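# Swap pink and yellow flowers between drying pegs

## Task

Move the pink flower onto the peg that held the yellow flower at the start, and the yellow flower onto the peg that held the pink one, without deforming any stem. When done, the dryer must be hanging on its rail and every flower must hang head down, clipped at its stem.

## Robot and tools

Robot: two arms, left_arm and right_arm, each a six-joint arm with a parallel two-finger gripper. The fingers point along the gripper's +z axis and separate along its y axis. end_effector_position is the point midway between the finger pads, roughly 1 cm short of the tips.

Frames: the scene frame has its origin at table-top height, halfway between the nominal arm bases, with +z up, +x out over the table and left_arm toward +y. Arm names do not match image sides. Every hand pose, velocity, target and wrist-camera pose an arm reports is in that arm's own base frame. Calibrated bases in the scene frame: left_arm at (-0.022, +0.332, +0.008) m, quat_wxyz (+1.000, 0, 0, -0.008); right_arm at (+0.007, -0.249, +0.027) m, quat_wxyz (+1.000, 0, 0, +0.005). Both have up = +z. Fixed cameras and the table use the scene frame. Reported poses can be a few centimetres off, more at long reach.

The row: every commanded row holds 16 numbers covering both arms, even if only one moves. The first 8 are left_arm: x, y, z in metres, then quaternion qw, qx, qy, qz (w first), then opening. The next 8 are right_arm in the same order. Positions and quaternions are absolute targets for end_effector_position and end_effector_quat_wxyz in that arm's base frame; they are not offsets. Opening runs from -1 (closed) to +1 (fully open, 0.094 m). To keep an arm still, resend the exact pose from the last result taken before it came to rest, with its intended opening. To hold an orientation, repeat the same quaternion rather than copying a drifted readout. A 0 opening is itself a command, so resend the current opening to leave a gripper unchanged.

execute_actions(actions, cameras): actions is a list of actions. Each action is a table of up to 15 rows of 16 numbers, one row per 1/30 s step; a short table repeats its last row until 15 steps are filled. An action is rejected for both arms if any target is more than 0.6 m from that gripper's current position along any of the gripper's own axes. An empty list just returns state and images. cameras selects images: omitted, null or ["all"] gives all, [] gives none.

move(target, speed, blend, opening_speed, blocking, cameras): drives each gripper in a straight line from its Hand target toward the pose in target, which is one 16-number row or a list of up to 15 rows. speed is m/s per arm path, 0.002 to 0.5, default 0.25 (turn rate up to twice that in rad/s), given as one value or one per target. blend (m) rounds corners in a list; 0 stops at each point. opening_speed, 0.2 or more per second on the -1..+1 scale, makes finger changes gradual; use a low value when closing on something fragile. blocking=false returns after about 0.5 s while the move continues, and a new move replaces it. Paths ignore obstacles and the other arm, last at least 0.5 s and are cut at 10 s. Openings in later list targets are applied only after all arms stop there. Result lines add a "move:" line: done, off_target, moving, held or fault, plus limits such as paced (pose clipped) or held (steps withheld). done means at rest within 10 mm and 2 degrees; it does not tell you about contact.

wait(seconds): 0 to 10 s; arms keep their last command and a running move continues. stop(): brakes a running move. zoom_image(camera, region): region [x0, y0, x1, y1] in image pixels, at most 504 by 504, from the latest image of that camera. read_manual(section): licence texts only. finished_scene(scene, done): scene is 1 or 2; ends the scene irreversibly.

Cameras (672x504 each): cam_head_left, cam_head_right, cam_high, cam_low, cam_left_wrist, cam_right_wrist. Wrist-camera pictures may lag while the arm moves.

Controller behaviour: each step, the command is clipped to within 100 mm and 20 degrees of the measured pose, so one action may not arrive; check Hand target and send the remainder next. Friction and weight can leave the gripper a centimetre or more off in free air. Moving a gripper close to its own base can flip the shoulder posture, so route around the base. The clearance check can block arms coming near each other's forearms, but not gripper-to-gripper contact.

Readings: grip_measured is the measured finger opening on the command scale; it tracks the command until force limit, so it does not reveal contact. Joint positions end with the opening in metres. grip_effort_nm is gripper motor effort (negative = closing) and is not a pad force. Joint torques include gravity and have offsets; numbers 3 and 4 wrap at ±28 N m. A velocity list reading "within noise" means the arm is at rest. MOTOR HOT appears at 85 °C; at 100 °C that arm goes limp for 30 to 60 s or more, so avoid long loaded holds, stretched poses and pushing toward unreachable targets.

Avoid: dropping items or releasing them while moving, fast contact, deep pushes past contact, collisions between the arms, squeezing stems hard enough to bend them, and anything ending up off the table. Time spent thinking counts as scene time, and a running move continues during it.

Each tool is called after "Emit:" as name(argument=value, ...) on one line, values as JSON.

## Session

Emit:
execute_actions(actions=[])

Scene clock: 0.00 s.
left_arm: end_effector_position=(+0.2569, -0.0827, +0.2388) grip_measured=+1.000 grip_effort_nm=n/a end_effector_quat_wxyz=(+0.234, -0.475, +0.849, -0.012) | right_arm: end_effector_position=(+0.4016, -0.0080, +0.3089) grip_measured=+1.000 grip_effort_nm=n/a end_effector_quat_wxyz=(+0.174, -0.236, +0.924, +0.245)
Joint positions: left_arm=[-0.559 0.839 0.854 -1.323 -0.397 -1.526 0.094] | right_arm=[-0.266 1.317 1.342 -1.525 -0.607 -0.743 0.094]
Joint velocities: within noise
Joint torques (N m): no reading
Heat: left arm: hottest elbow 32 °C; right arm: hottest waist 31 °C.
Hand target: left_arm +0.2625, -0.0863, +0.2520; +0.241, -0.476, +0.845, -0.026 | right_arm +0.4067, -0.0095, +0.3157; +0.181, -0.238, +0.923, +0.241
Tool commands: left_gripper/opening=+1.0 right_gripper/opening=+1.0

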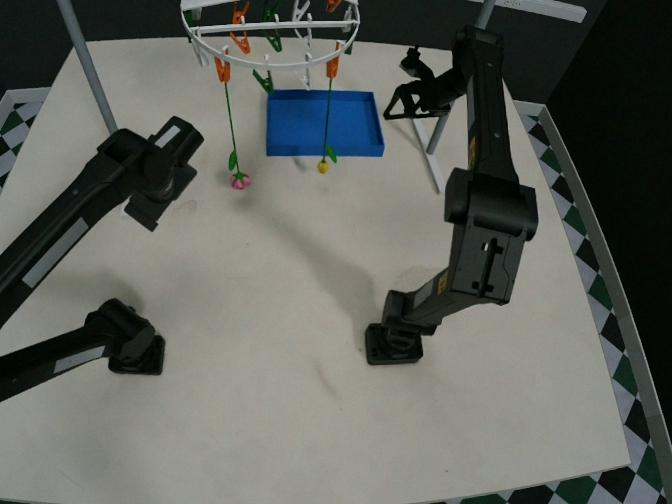

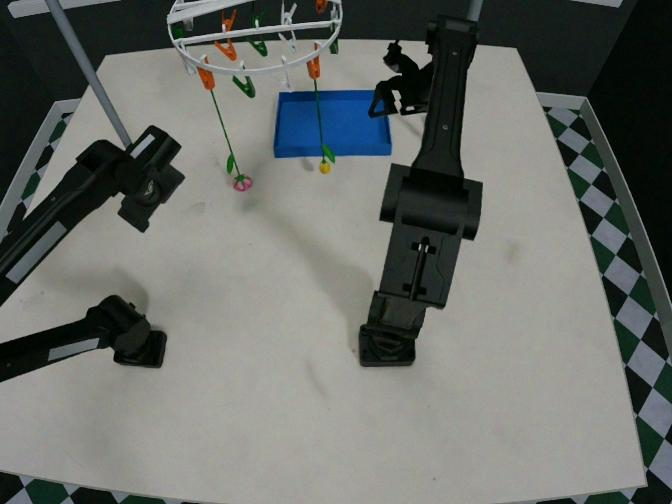

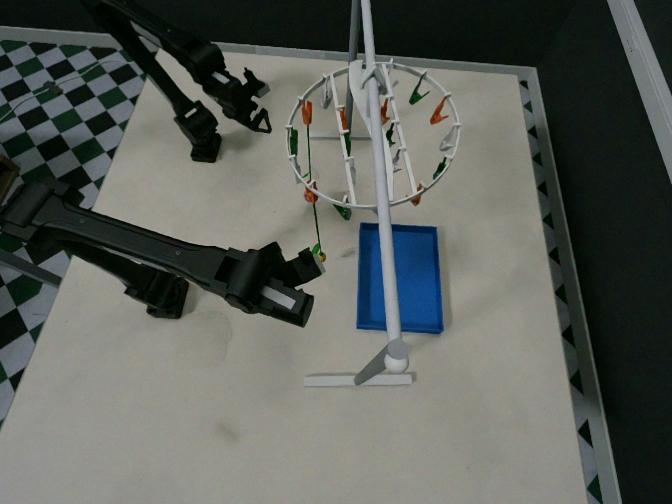

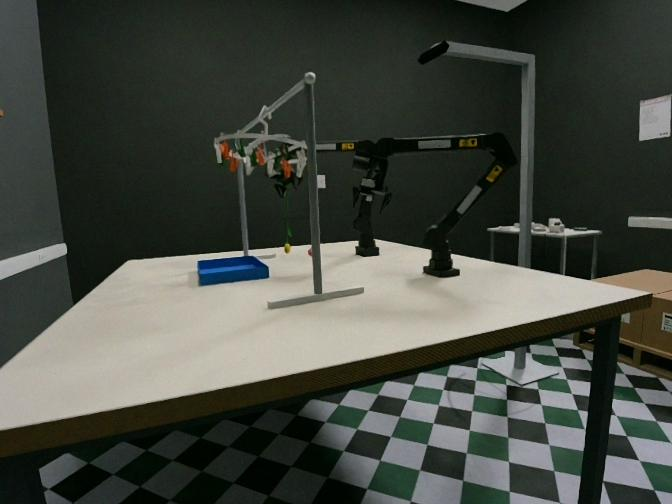

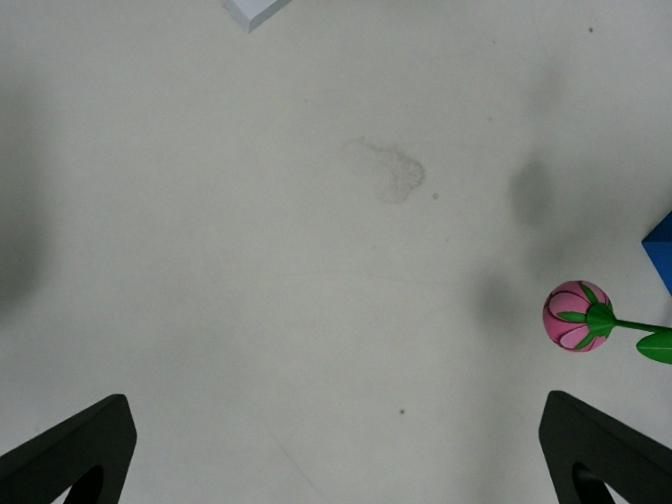

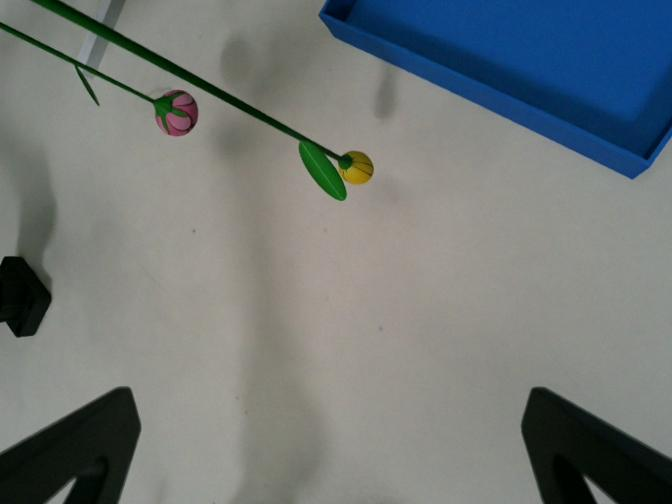

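Emit:
zoom_image(camera="cam_head_left", region=[160, 0, 400, 200])

Emit:
zoom_image(camera="cam_head_right", region=[150, 0, 390, 200])

Emit:
zoom_image(camera="cam_high", region=[260, 30, 500, 270])

Emit:
zoom_image(camera="cam_low", region=[190, 60, 390, 290])

Scaled by 2.100 from the camera's 672x504 image, which has a finer 960x720 frame.

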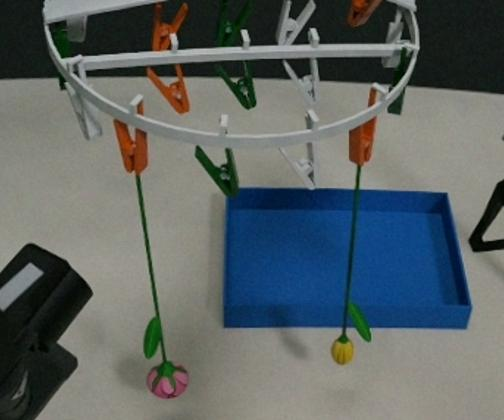

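Scaled by 2.100 from the camera's 672x504 image, which has a finer 960x720 frame.

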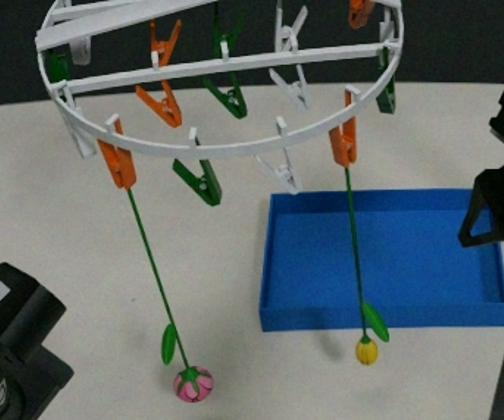

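Scaled by 2.100 from the camera's 672x504 image, which has a finer 960x720 frame.

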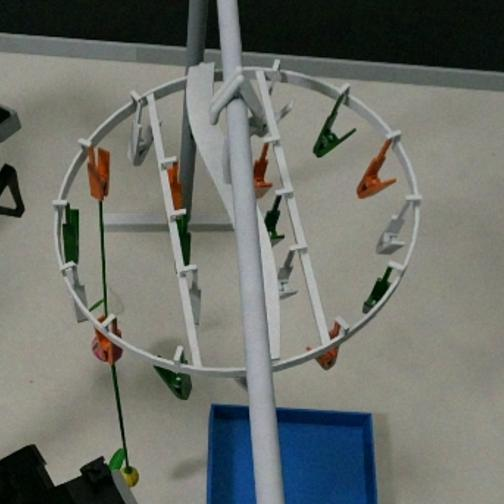

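Scaled by 2.191 from the camera's 672x504 image, which has a finer 960x720 frame.

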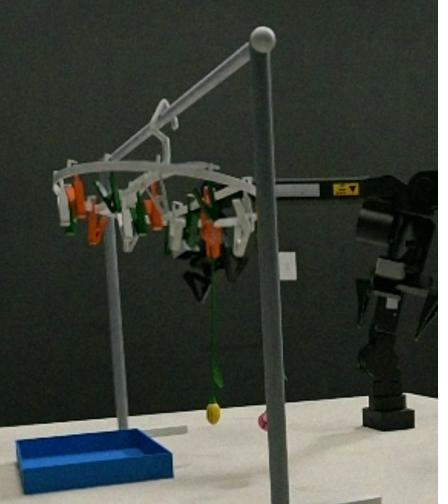

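Emit:
zoom_image(camera="cam_head_left", region=[180, 20, 280, 95])

Emit:
zoom_image(camera="cam_head_left", region=[270, 20, 370, 95])

Emit:
zoom_image(camera="cam_high", region=[270, 80, 390, 170])

Emit:
zoom_image(camera="cam_high", region=[270, 140, 390, 230])

Emit:
zoom_image(camera="cam_low", region=[205, 120, 325, 210])

Scaled by 5.040 from the camera's 672x504 image, which has a finer 960x720 frame.

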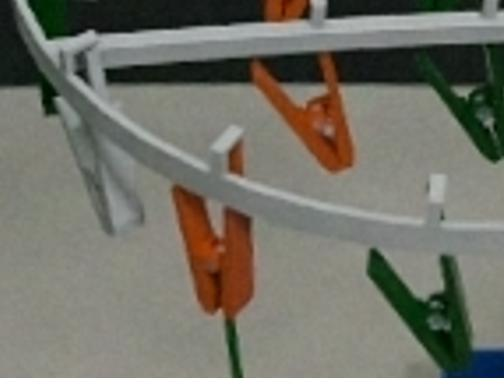

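Scaled by 5.040 from the camera's 672x504 image, which has a finer 960x720 frame.

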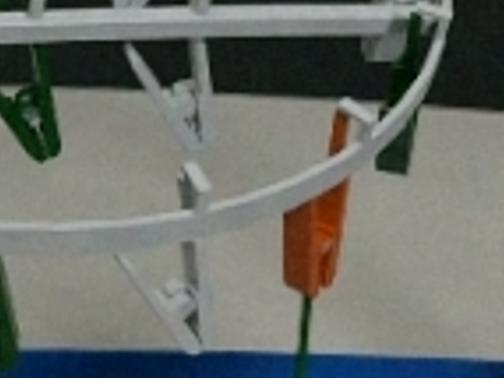

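Scaled by 4.200 from the camera's 672x504 image, which has a finer 960x720 frame.

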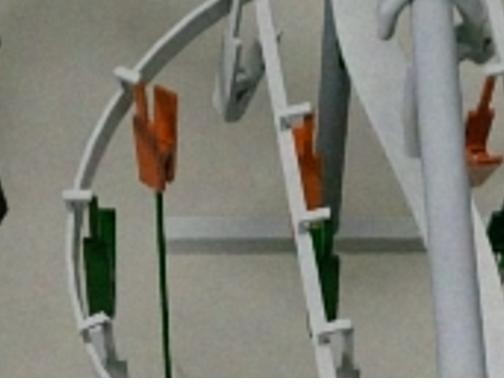

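Scaled by 4.200 from the camera's 672x504 image, which has a finer 960x720 frame.

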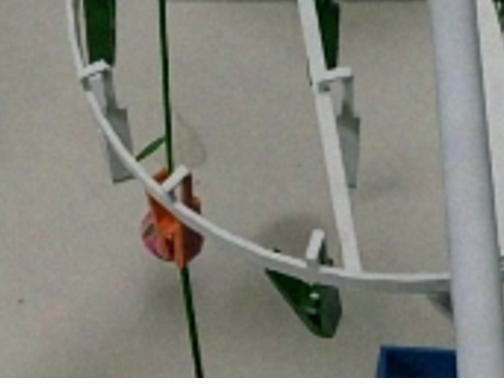

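Scaled by 4.200 from the camera's 672x504 image, which has a finer 960x720 frame.

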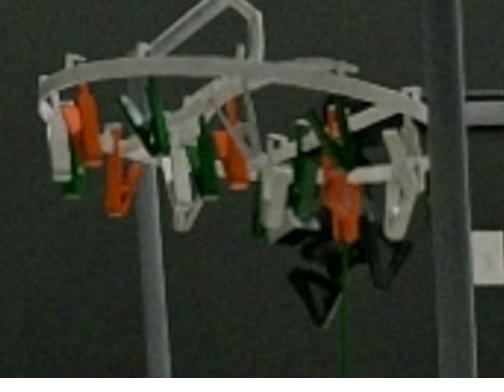

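Emit:
move(target=[[0.2569,-0.0827,0.2388,0.234,-0.475,0.849,-0.012,1, 0.3535,0.0455,0.393,0.7071,0,0.7071,0,1],[0.2569,-0.0827,0.2388,0.234,-0.475,0.849,-0.012,1, 0.3244,0.1358,0.413,0.7071,0,0.7071,0,1]], blend=0.02, speed=0.15)

Scene clock: 78.20 s.
left_arm: end_effector_position=(+0.2569, -0.0827, +0.2388) grip_measured=+1.000 grip_effort_nm=-0.032 end_effector_quat_wxyz=(+0.234, -0.475, +0.849, -0.012) | right_arm: end_effector_position=(+0.3241, +0.1316, +0.3850) grip_measured=+1.000 grip_effort_nm=0.002 end_effector_quat_wxyz=(+0.692, -0.012, +0.722, -0.017)
Joint positions: left_arm=[-0.559 0.839 0.854 -1.323 -0.397 -1.526 0.094] | right_arm=[0.72 0.595 0.588 -0.049 0.728 -0.004 0.094]
Joint velocities: within noise
Joint torques (N m): left_arm=[2.55 -2.2 8.27 0.87 -0.26 0.08] | right_arm=[1.26 1.03 12.71 2.59 0.12 0.08]
Heat: left arm: hottest elbow 49 °C; right arm: hottest elbow 35 °C.
Hand target: left_arm +0.2569, -0.0827, +0.2389; +0.234, -0.475, +0.848, -0.012 | right_arm +0.3234, +0.1350, +0.4125; +0.707, +0.000, +0.707, +0.000
Off the commanded pose: left_arm 0.000 m, 0 deg | right_arm 0.028 m, 3 deg.
move: off_target (right_arm)
camera_calibration:
cam_right_wrist: T_world_to_cam=[[-0.000610855, -0.99878, 0.0493864, 0.111566], [-0.45341, -0.0437416, -0.890228, 0.536665], [0.891302, -0.0229361, -0.45283, -0.0246275], [0, 0, 0, 1]] pos_world=[0.265348, 0.13434, 0.461093]

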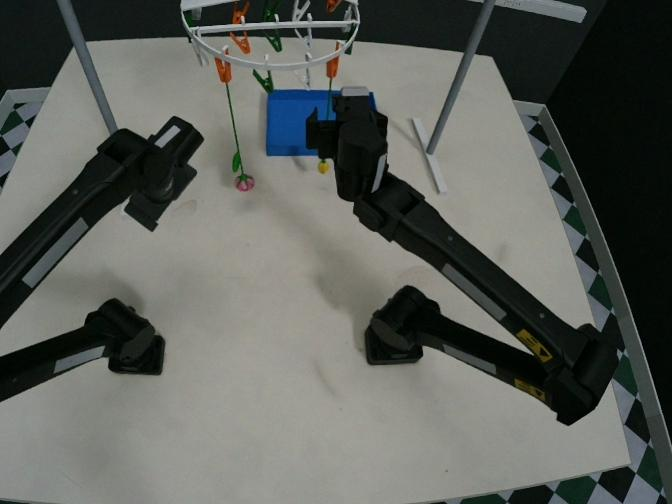

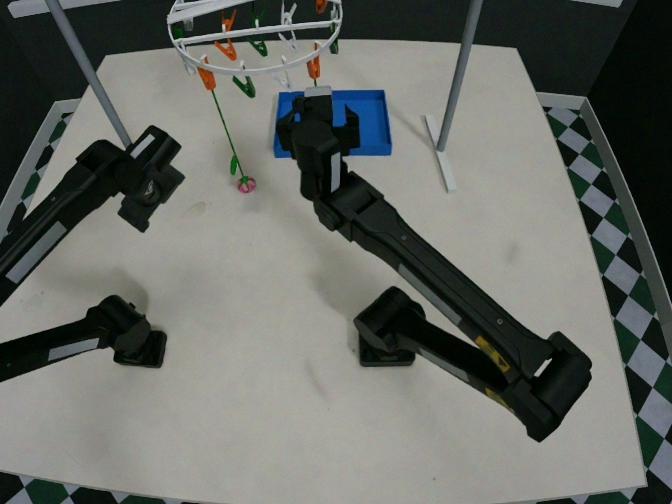

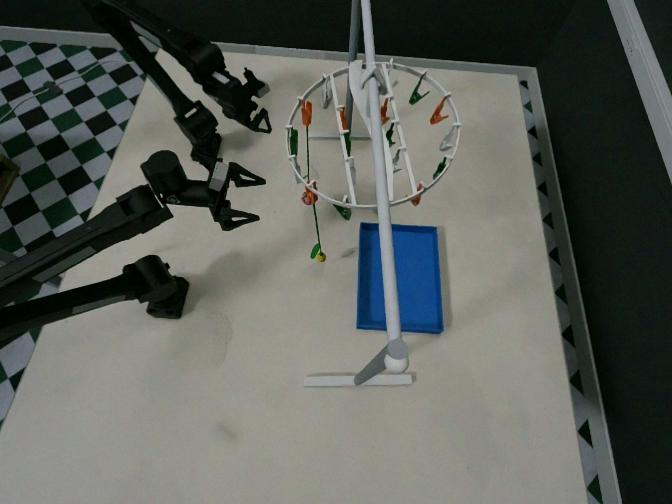

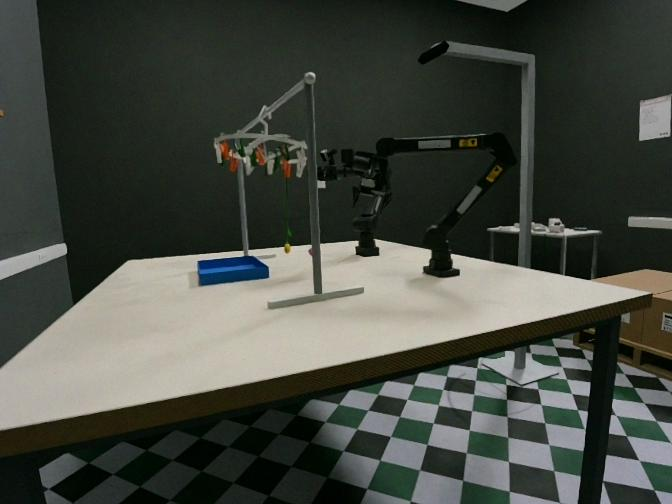

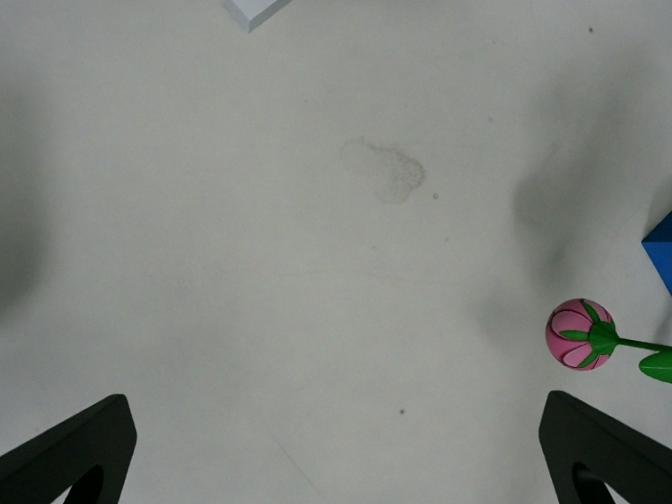

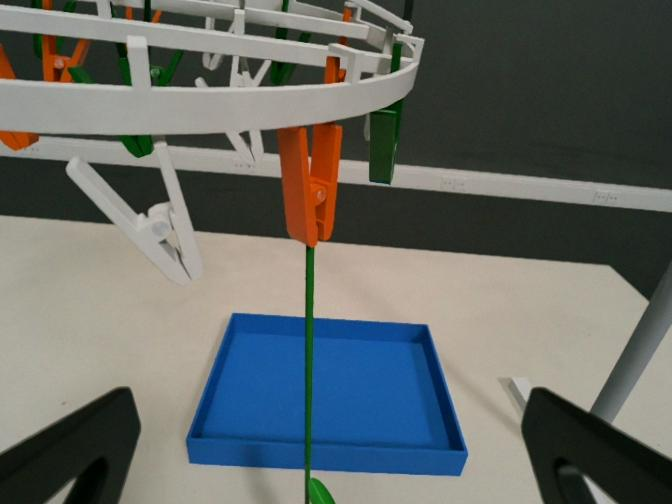

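Emit:
zoom_image(camera="cam_right_wrist", region=[230, 0, 450, 260])

Emit:
zoom_image(camera="cam_right_wrist", region=[0, 0, 250, 300])

Scaled by 1.938 from the camera's 672x504 image, which has a finer 960x720 frame.

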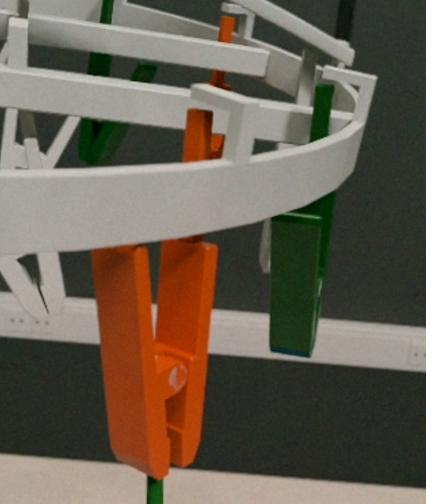

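Scaled by 1.680 from the camera's 672x504 image, which has a finer 960x720 frame.

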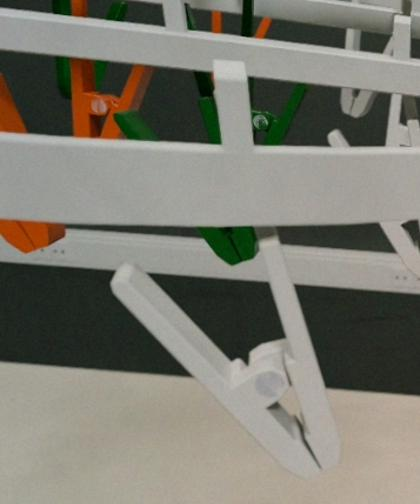

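Emit:
execute_actions(actions=[], cameras=[])

Scene clock: 112.43 s.
left_arm: end_effector_position=(+0.2569, -0.0827, +0.2388) grip_measured=+1.000 grip_effort_nm=-0.032 end_effector_quat_wxyz=(+0.234, -0.475, +0.849, -0.012) | right_arm: end_effector_position=(+0.3241, +0.1316, +0.3852) grip_measured=+1.000 grip_effort_nm=-0.002 end_effector_quat_wxyz=(+0.692, -0.011, +0.721, -0.017)
Joint positions: left_arm=[-0.559 0.839 0.854 -1.323 -0.397 -1.526 0.094] | right_arm=[0.72 0.595 0.588 -0.048 0.728 -0.004 0.094]
Joint velocities: within noise
Joint torques (N m): left_arm=[2.55 -2.26 8.25 0.87 -0.26 0.08] | right_arm=[1.26 0.97 12.63 2.55 0.11 0.09]
Heat: left arm: hottest elbow 47 °C; right arm: hottest elbow 44 °C.
Hand target: left_arm +0.2569, -0.0827, +0.2389; +0.234, -0.475, +0.848, -0.012 | right_arm +0.3234, +0.1350, +0.4125; +0.707, +0.000, +0.707, +0.000
Tool commands: left_gripper/opening=+1.0 right_gripper/opening=+1.0
Off the commanded pose: left_arm 0.000 m, 0 deg | right_arm 0.028 m, 3 deg.
No camera images: "cameras" was empty.

Emit:
move(target=[[0.300,-0.225,0.300,0.8027,0.1877,0.4634,-0.3251,0.0, 0.335,0.095,0.42,0.7292,-0.2398,0.5596,0.3125,0.2],[0.380,-0.365,0.327,0.8027,0.1877,0.4634,-0.3251,0.0, 0.3508,0.0775,0.425,0.7292,-0.2398,0.5596,0.3125,0.2]], blend=0.03, speed=0.15)

Scene clock: 155.83 s.
left_arm: end_effector_position=(+0.3733, -0.3535, +0.3189) grip_measured=+0.001 grip_effort_nm=-0.115 end_effector_quat_wxyz=(+0.798, +0.187, +0.471, -0.325) | right_arm: end_effector_position=(+0.3482, +0.0810, +0.4152) grip_measured=+0.201 grip_effort_nm=-0.085 end_effector_quat_wxyz=(+0.724, -0.241, +0.565, +0.313)
Joint positions: left_arm=[-0.754 1.541 0.586 1.463 0.009 -0.015 0.047] | right_arm=[-0.167 0.784 0.509 0.701 -0.935 0.355 0.056]
Joint velocities: within noise
Joint torques (N m): left_arm=[1.96 -7.36 8.35 1.28 -0.05 0.14] | right_arm=[-0.15 -0.38 10.26 2.06 0.13 0.18]
Heat: left arm: hottest elbow 46 °C; right arm: hottest elbow 47 °C.
Hand target: left_arm +0.3794, -0.3645, +0.3270; +0.803, +0.188, +0.463, -0.325 | right_arm +0.3506, +0.0775, +0.4249; +0.729, -0.240, +0.560, +0.312
Off the commanded pose: left_arm 0.016 m, 1 deg | right_arm 0.011 m, 1 deg.
move: off_target (left_arm, right_arm)
camera_calibration:
cam_left_wrist: T_world_to_cam=[[-0.687361, -0.726315, -0.000976171, 0.0000626612], [0.0541729, -0.0499272, -0.997283, 0.318818], [0.724292, -0.685547, 0.0736646, -0.445751], [0, 0, 0, 1]] pos_world=[0.305626, -0.28962, 0.350787]
cam_right_wrist: T_world_to_cam=[[0.72853, -0.68499, 0.00565712, -0.201617], [-0.118665, -0.134333, -0.983805, 0.501846], [0.674657, 0.716061, -0.17915, -0.131642], [0, 0, 0, 1]] pos_world=[0.295249, 0.0235724, 0.471276]

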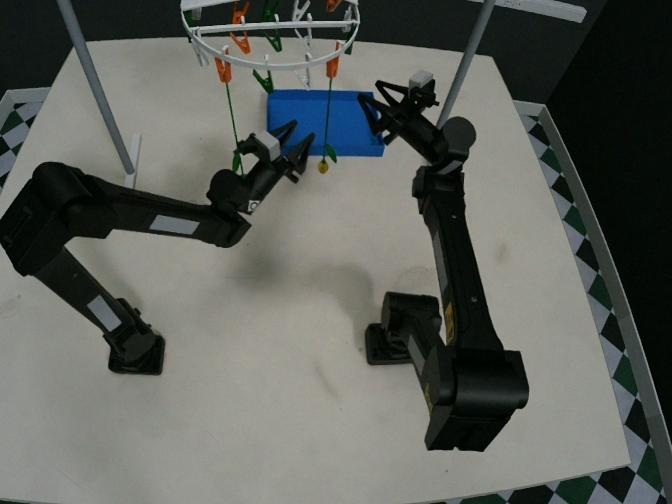

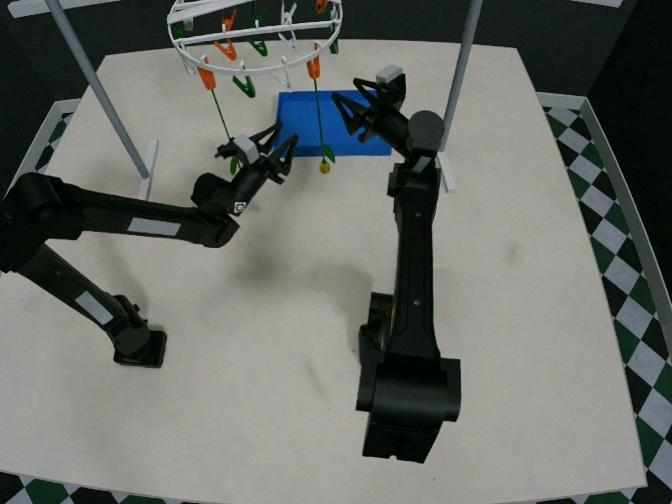

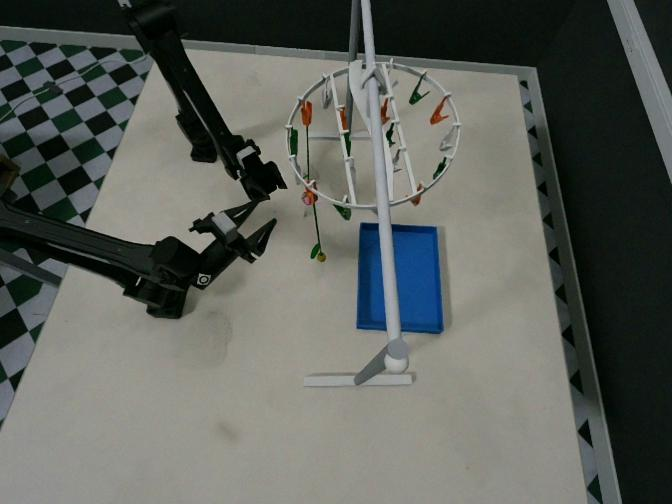

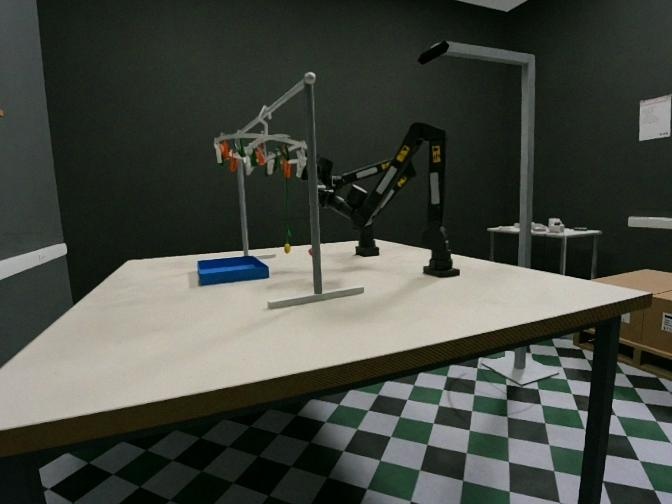

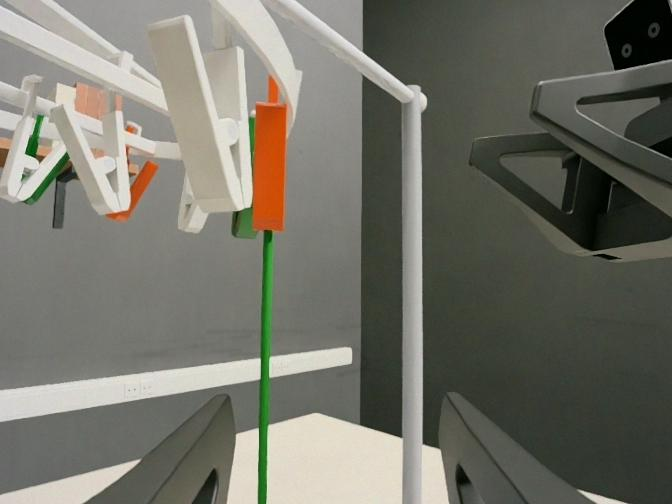

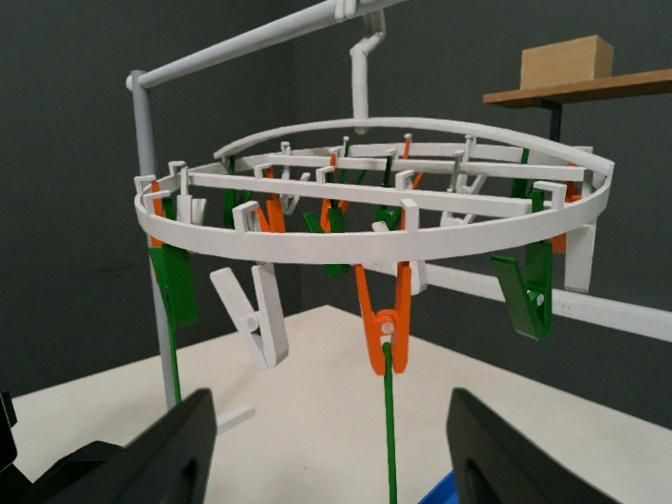

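Emit:
zoom_image(camera="cam_right_wrist", region=[320, 230, 450, 400])

Emit:
zoom_image(camera="cam_left_wrist", region=[140, 0, 340, 260])

Scaled by 2.965 from the camera's 672x504 image, which has a finer 960x720 frame.

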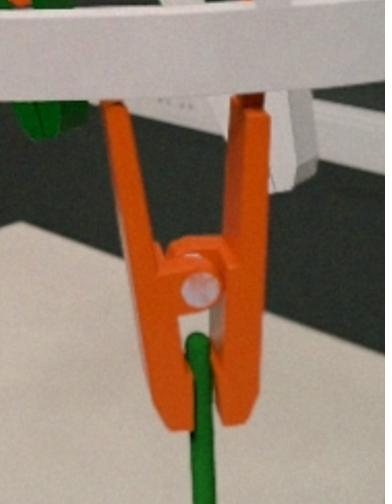

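Scaled by 1.938 from the camera's 672x504 image, which has a finer 960x720 frame.

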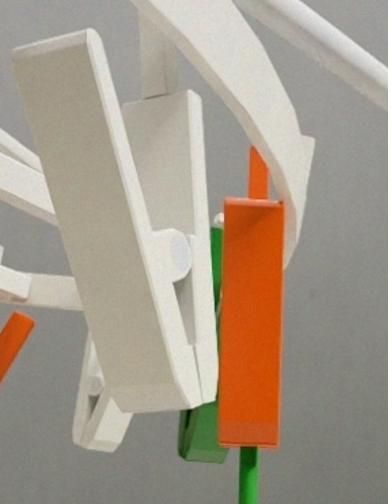

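Emit:
move(target=[0.463,-0.391,0.313,0.8027,0.1877,0.4634,-0.3251,0.0, 0.4285,0.1204,0.4188,0.7752,-0.2116,0.4938,0.3322,0.0], speed=0.1)

Scene clock: 208.40 s.
left_arm: end_effector_position=(+0.4504, -0.3866, +0.3061) grip_measured=+0.001 grip_effort_nm=-0.125 end_effector_quat_wxyz=(+0.800, +0.193, +0.468, -0.322) | right_arm: end_effector_position=(+0.4213, +0.1159, +0.3942) grip_measured=+0.001 grip_effort_nm=-0.071 end_effector_quat_wxyz=(+0.765, -0.206, +0.515, +0.328)
Joint positions: left_arm=[-0.686 1.736 0.805 1.442 0.077 -0.035 0.047] | right_arm=[0.014 1.146 0.555 1.119 -0.698 0.383 0.047]
Joint velocities: within noise
Joint torques (N m): left_arm=[3.19 -10.29 8.53 1.26 0.11 -0.09] | right_arm=[1.26 -5.01 11.54 2.02 0.29 0.19]
Heat: left arm: hottest elbow 43 °C; right arm: hottest elbow 45 °C.
Hand target: left_arm +0.4625, -0.3903, +0.3131; +0.803, +0.188, +0.463, -0.325 | right_arm +0.4270, +0.1200, +0.4183; +0.775, -0.212, +0.494, +0.332
Off the commanded pose: left_arm 0.015 m, 1 deg | right_arm 0.026 m, 3 deg.
move: off_target (left_arm, right_arm)
camera_calibration:
cam_left_wrist: T_world_to_cam=[[-0.688295, -0.725251, -0.0161538, 0.034443], [0.0651194, -0.0395926, -0.997092, 0.299287], [0.722502, -0.687345, 0.0744793, -0.523459], [0, 0, 0, 1]] pos_world=[0.382418, -0.322968, 0.33796]
cam_right_wrist: T_world_to_cam=[[0.714483, -0.699544, -0.0123278, -0.216145], [-0.0311502, -0.0142032, -0.999414, 0.449917], [0.698959, 0.714448, -0.0319389, -0.277784], [0, 0, 0, 1]] pos_world=[0.362606, 0.0536494, 0.438116]

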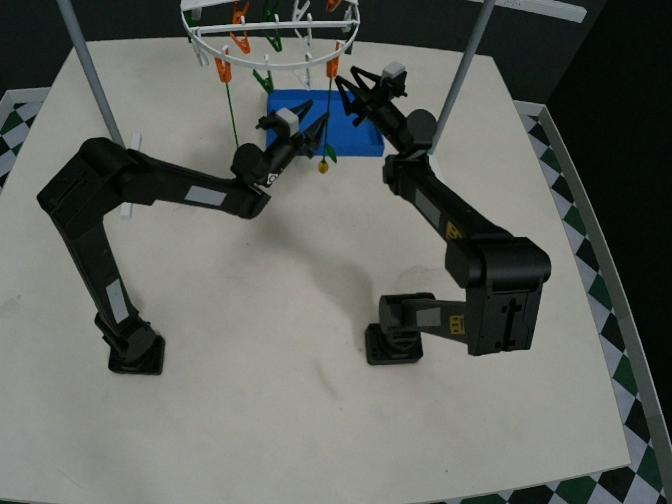

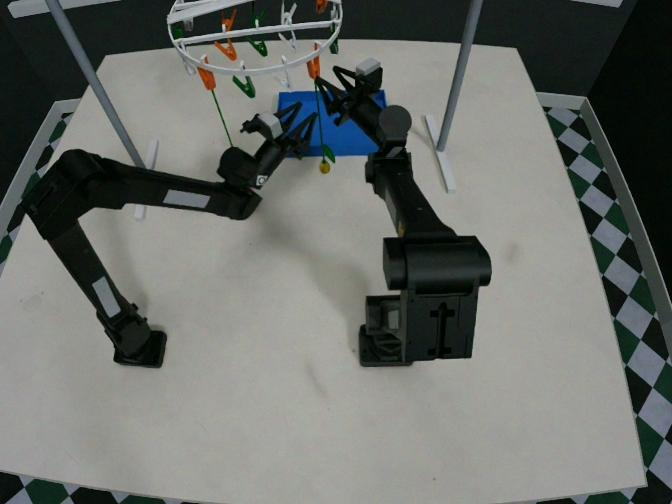

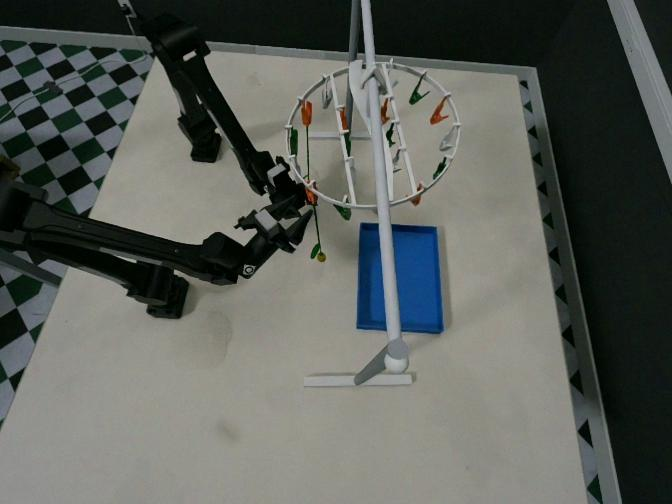

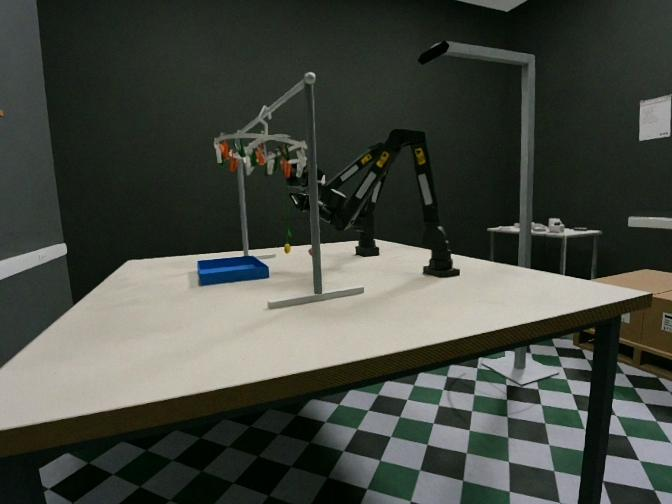

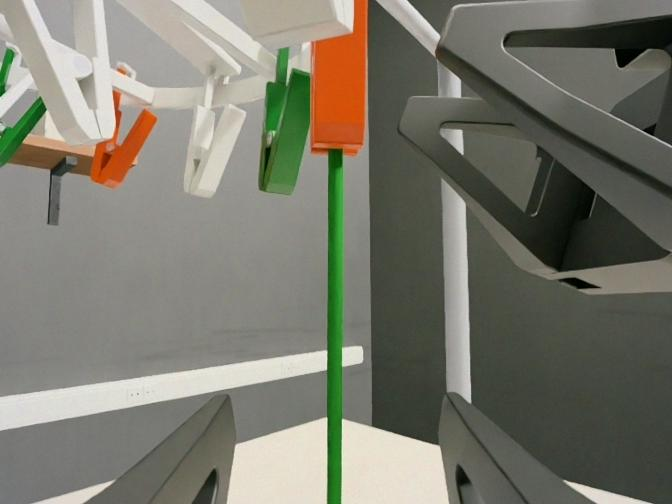

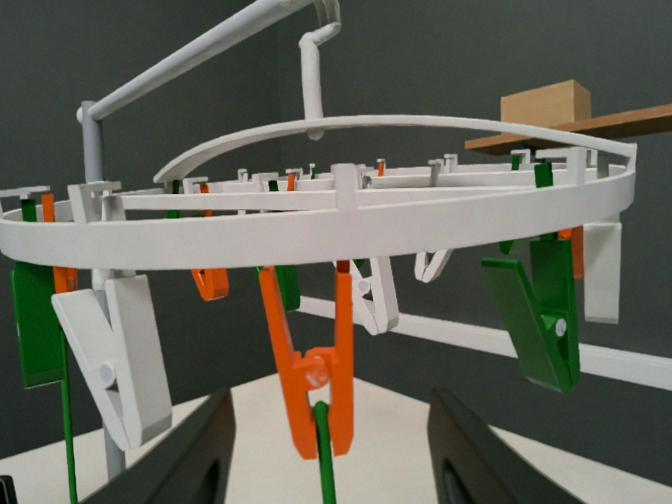

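Emit:
move(target=[0.4952,-0.4239,0.313,0.8027,0.1877,0.4634,-0.3251,0.0, 0.4513,0.1536,0.4356,0.7752,-0.2116,0.4938,0.3322,0.0], speed=0.05, cameras=["cam_left_wrist","cam_right_wrist","cam_head_left"])

Scene clock: 221.83 s.
left_arm: end_effector_position=(+0.4861, -0.4150, +0.3063) grip_measured=+0.001 grip_effort_nm=-0.115 end_effector_quat_wxyz=(+0.800, +0.191, +0.469, -0.322) | right_arm: end_effector_position=(+0.4418, +0.1481, +0.4146) grip_measured=+0.001 grip_effort_nm=-0.071 end_effector_quat_wxyz=(+0.765, -0.201, +0.509, +0.338)
Joint positions: left_arm=[-0.686 1.819 0.94 1.388 0.073 -0.036 0.047] | right_arm=[0.109 1.182 0.64 1.054 -0.617 0.354 0.047]
Joint velocities: within noise
Joint torques (N m): left_arm=[2.37 -11.63 8.91 1.26 -0.08 0] | right_arm=[1.38 -5.95 12.03 1.29 0.26 -0.13]
Heat: left arm: hottest elbow 43 °C; right arm: hottest elbow 47 °C.
Hand target: left_arm +0.4947, -0.4233, +0.3130; +0.803, +0.188, +0.463, -0.325 | right_arm +0.4499, +0.1532, +0.4352; +0.775, -0.211, +0.494, +0.332
Off the commanded pose: left_arm 0.014 m, 1 deg | right_arm 0.024 m, 3 deg.
move: off_target (left_arm, right_arm)
camera_calibration:
cam_left_wrist: T_world_to_cam=[[-0.685944, -0.727532, -0.0133631, 0.0355422], [0.0626109, -0.0407153, -0.997207, 0.296826], [0.724956, -0.684865, 0.0734798, -0.568676], [0, 0, 0, 1]] pos_world=[0.418061, -0.351523, 0.338258]
cam_right_wrist: T_world_to_cam=[[0.724073, -0.689238, -0.0258696, -0.208174], [-0.0302577, 0.0057289, -0.999526, 0.46815], [0.689059, 0.724513, -0.0167066, -0.317904], [0, 0, 0, 1]] pos_world=[0.383954, 0.0841622, 0.457232]
Images, in order (width x height): cam_head_left 672x504, cam_left_wrist 672x504, cam_right_wrist 672x504.

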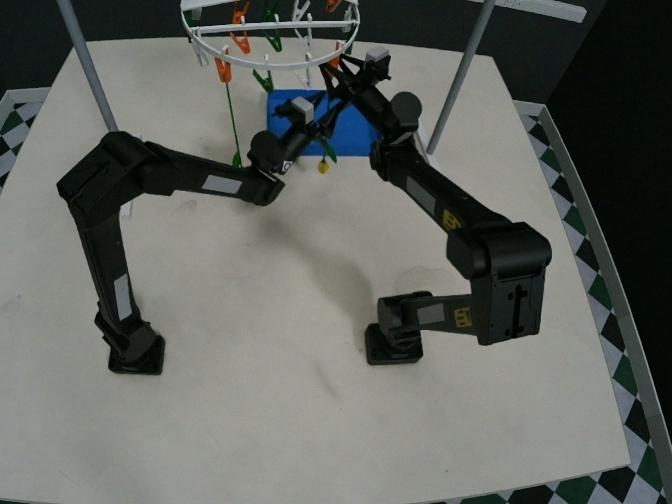

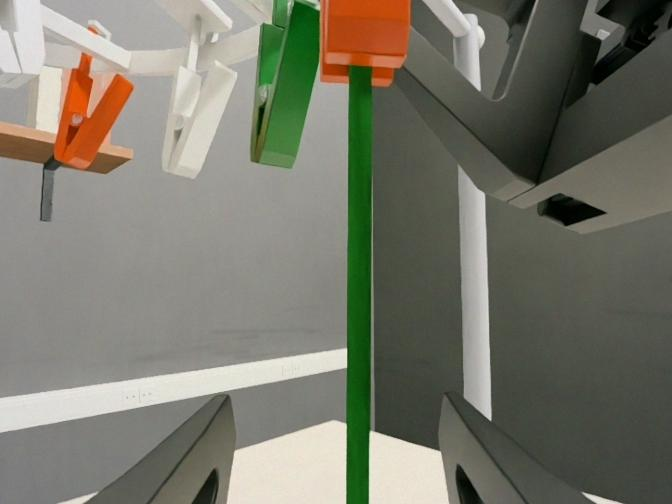

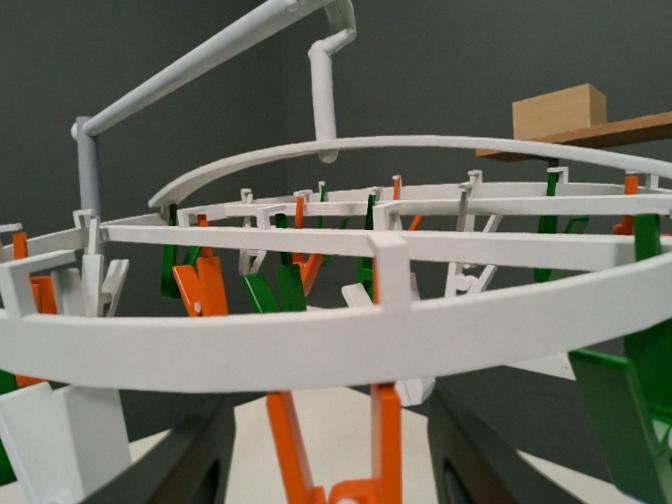

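Emit:
zoom_image(camera="cam_right_wrist", region=[180, 340, 480, 504])

Scaled by 1.680 from the camera's 672x504 image, which has a finer 960x720 frame.

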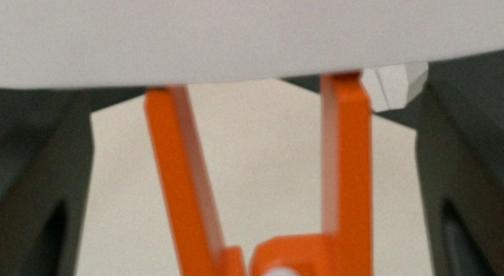

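Emit:
move(target=[0.492,-0.4272,0.313,0.8027,0.1877,0.4634,-0.3251,0.0, 0.4561,0.1572,0.4306,0.7752,-0.2116,0.4938,0.3322,0.0], speed=0.03, cameras=["cam_left_wrist","cam_right_wrist"])

Emit:
zoom_image(camera="cam_right_wrist", region=[180, 340, 480, 504])

Scene clock: 236.23 s.
left_arm: end_effector_position=(+0.4866, -0.4146, +0.3065) grip_measured=+0.001 grip_effort_nm=-0.115 end_effector_quat_wxyz=(+0.800, +0.188, +0.470, -0.320) | right_arm: end_effector_position=(+0.4480, +0.1513, +0.4046) grip_measured=+0.001 grip_effort_nm=-0.076 end_effector_quat_wxyz=(+0.760, -0.199, +0.518, +0.339)
Joint positions: left_arm=[-0.688 1.819 0.941 1.388 0.065 -0.036 0.047] | right_arm=[0.117 1.206 0.64 1.054 -0.61 0.349 0.047]
Joint velocities: within noise
Joint torques (N m): left_arm=[1.55 -11.58 8.91 1.29 -0.08 0.06] | right_arm=[1.38 -6.3 12.07 1.91 0.25 -0.12]
Heat: left arm: hottest elbow 44 °C; right arm: hottest elbow 48 °C.
Hand target: left_arm +0.4914, -0.4266, +0.3129; +0.803, +0.188, +0.463, -0.325 | right_arm +0.4544, +0.1566, +0.4300; +0.775, -0.211, +0.494, +0.332
Off the commanded pose: left_arm 0.015 m, 1 deg | right_arm 0.028 m, 4 deg.
move: off_target (left_arm, right_arm)
camera_calibration:
cam_left_wrist: T_world_to_cam=[[-0.681944, -0.73134, -0.00967517, 0.0314739], [0.0607836, -0.0434857, -0.997203, 0.296769], [0.728874, -0.680625, 0.0741083, -0.569124], [0, 0, 0, 1]] pos_world=[0.418245, -0.351437, 0.33842]
cam_right_wrist: T_world_to_cam=[[0.722738, -0.690039, -0.0386797, -0.204811], [-0.0507715, 0.00280438, -0.998706, 0.46756], [0.689255, 0.723767, -0.0330075, -0.318042], [0, 0, 0, 1]] pos_world=[0.390975, 0.0875497, 0.448536]
Images, in order (width x height): cam_left_wrist 672x504, cam_right_wrist 672x504.

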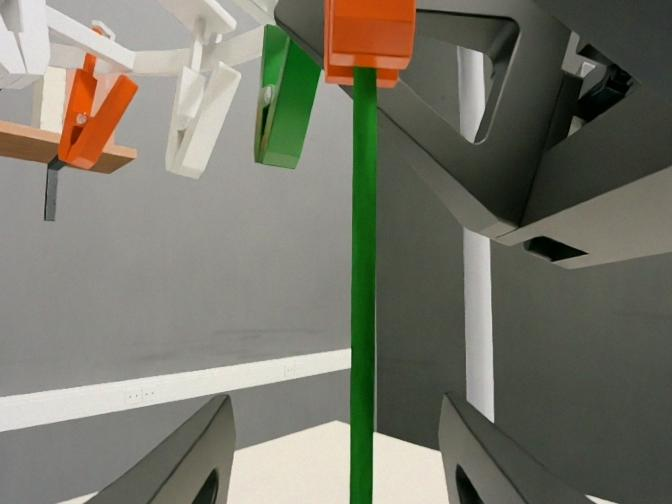

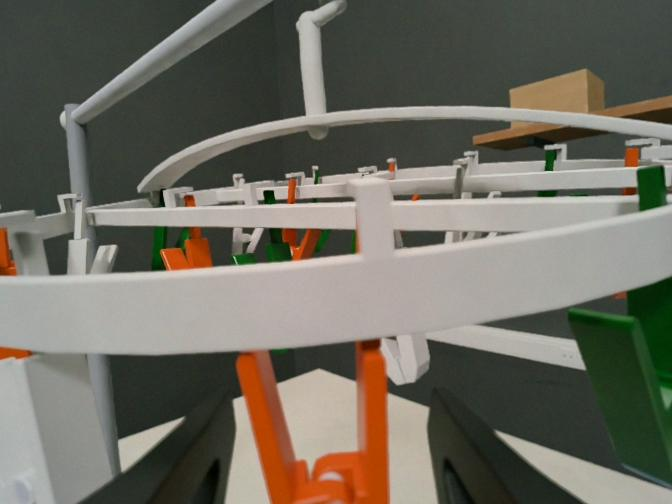

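Scaled by 1.680 from the camera's 672x504 image, which has a finer 960x720 frame.

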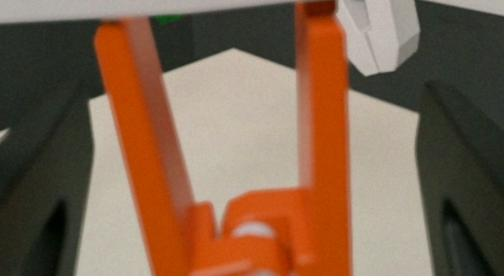

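Emit:
move(target=[0.486,-0.4334,0.313,0.8027,0.1877,0.4634,-0.3251,0.0, 0.4547,0.1586,0.4365,0.7752,-0.2116,0.4938,0.3322,0.0], speed=0.03, cameras=["cam_left_wrist","cam_right_wrist"])

Emit:
zoom_image(camera="cam_right_wrist", region=[180, 340, 480, 504])

Scene clock: 244.60 s.
left_arm: end_effector_position=(+0.4808, -0.4214, +0.3066) grip_measured=+0.001 grip_effort_nm=-0.120 end_effector_quat_wxyz=(+0.799, +0.187, +0.471, -0.324) | right_arm: end_effector_position=(+0.4493, +0.1531, +0.4094) grip_measured=+0.001 grip_effort_nm=-0.076 end_effector_quat_wxyz=(+0.762, -0.200, +0.515, +0.339)
Joint positions: left_arm=[-0.705 1.819 0.941 1.388 0.05 -0.036 0.047] | right_arm=[0.122 1.206 0.651 1.049 -0.606 0.346 0.047]
Joint velocities: within noise
Joint torques (N m): left_arm=[1.79 -11.75 8.81 1.29 -0.09 0.15] | right_arm=[1.38 -7.71 11.84 1.25 0.26 -0.13]
Heat: left arm: hottest elbow 44 °C; right arm: hottest elbow 48 °C.
Hand target: left_arm +0.4853, -0.4330, +0.3129; +0.803, +0.188, +0.463, -0.325 | right_arm +0.4531, +0.1581, +0.4361; +0.775, -0.211, +0.494, +0.332
Off the commanded pose: left_arm 0.015 m, 1 deg | right_arm 0.028 m, 3 deg.
move: off_target (left_arm, right_arm)
camera_calibration:
cam_left_wrist: T_world_to_cam=[[-0.685579, -0.727994, -0.00242723, 0.0235125], [0.0559098, -0.0493275, -0.997217, 0.29678], [0.725848, -0.683807, 0.0745199, -0.56957], [0, 0, 0, 1]] pos_world=[0.412948, -0.357719, 0.338456]
cam_right_wrist: T_world_to_cam=[[0.723124, -0.689882, -0.0339702, -0.206511], [-0.0435688, 0.00352532, -0.999044, 0.469252], [0.689343, 0.723913, -0.0275081, -0.322396], [0, 0, 0, 1]] pos_world=[0.392019, 0.0892643, 0.45292]
Images, in order (width x height): cam_left_wrist 672x504, cam_right_wrist 672x504.

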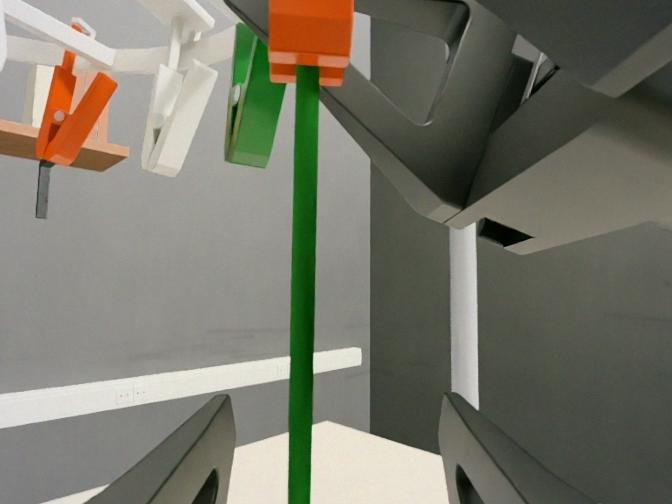

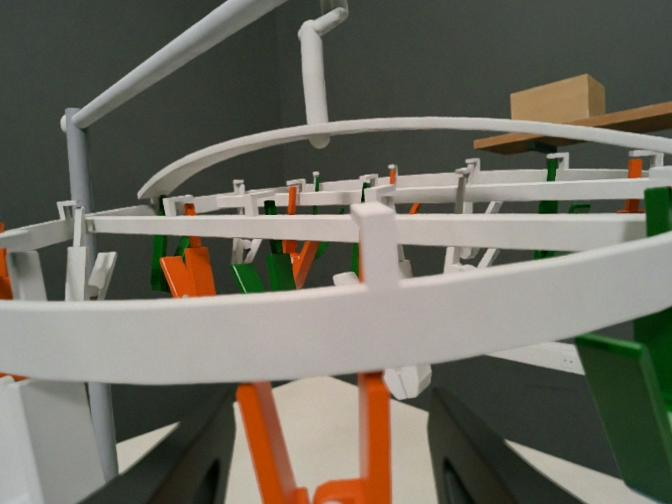

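Scaled by 1.680 from the camera's 672x504 image, which has a finer 960x720 frame.

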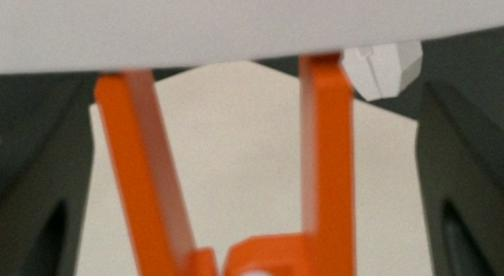

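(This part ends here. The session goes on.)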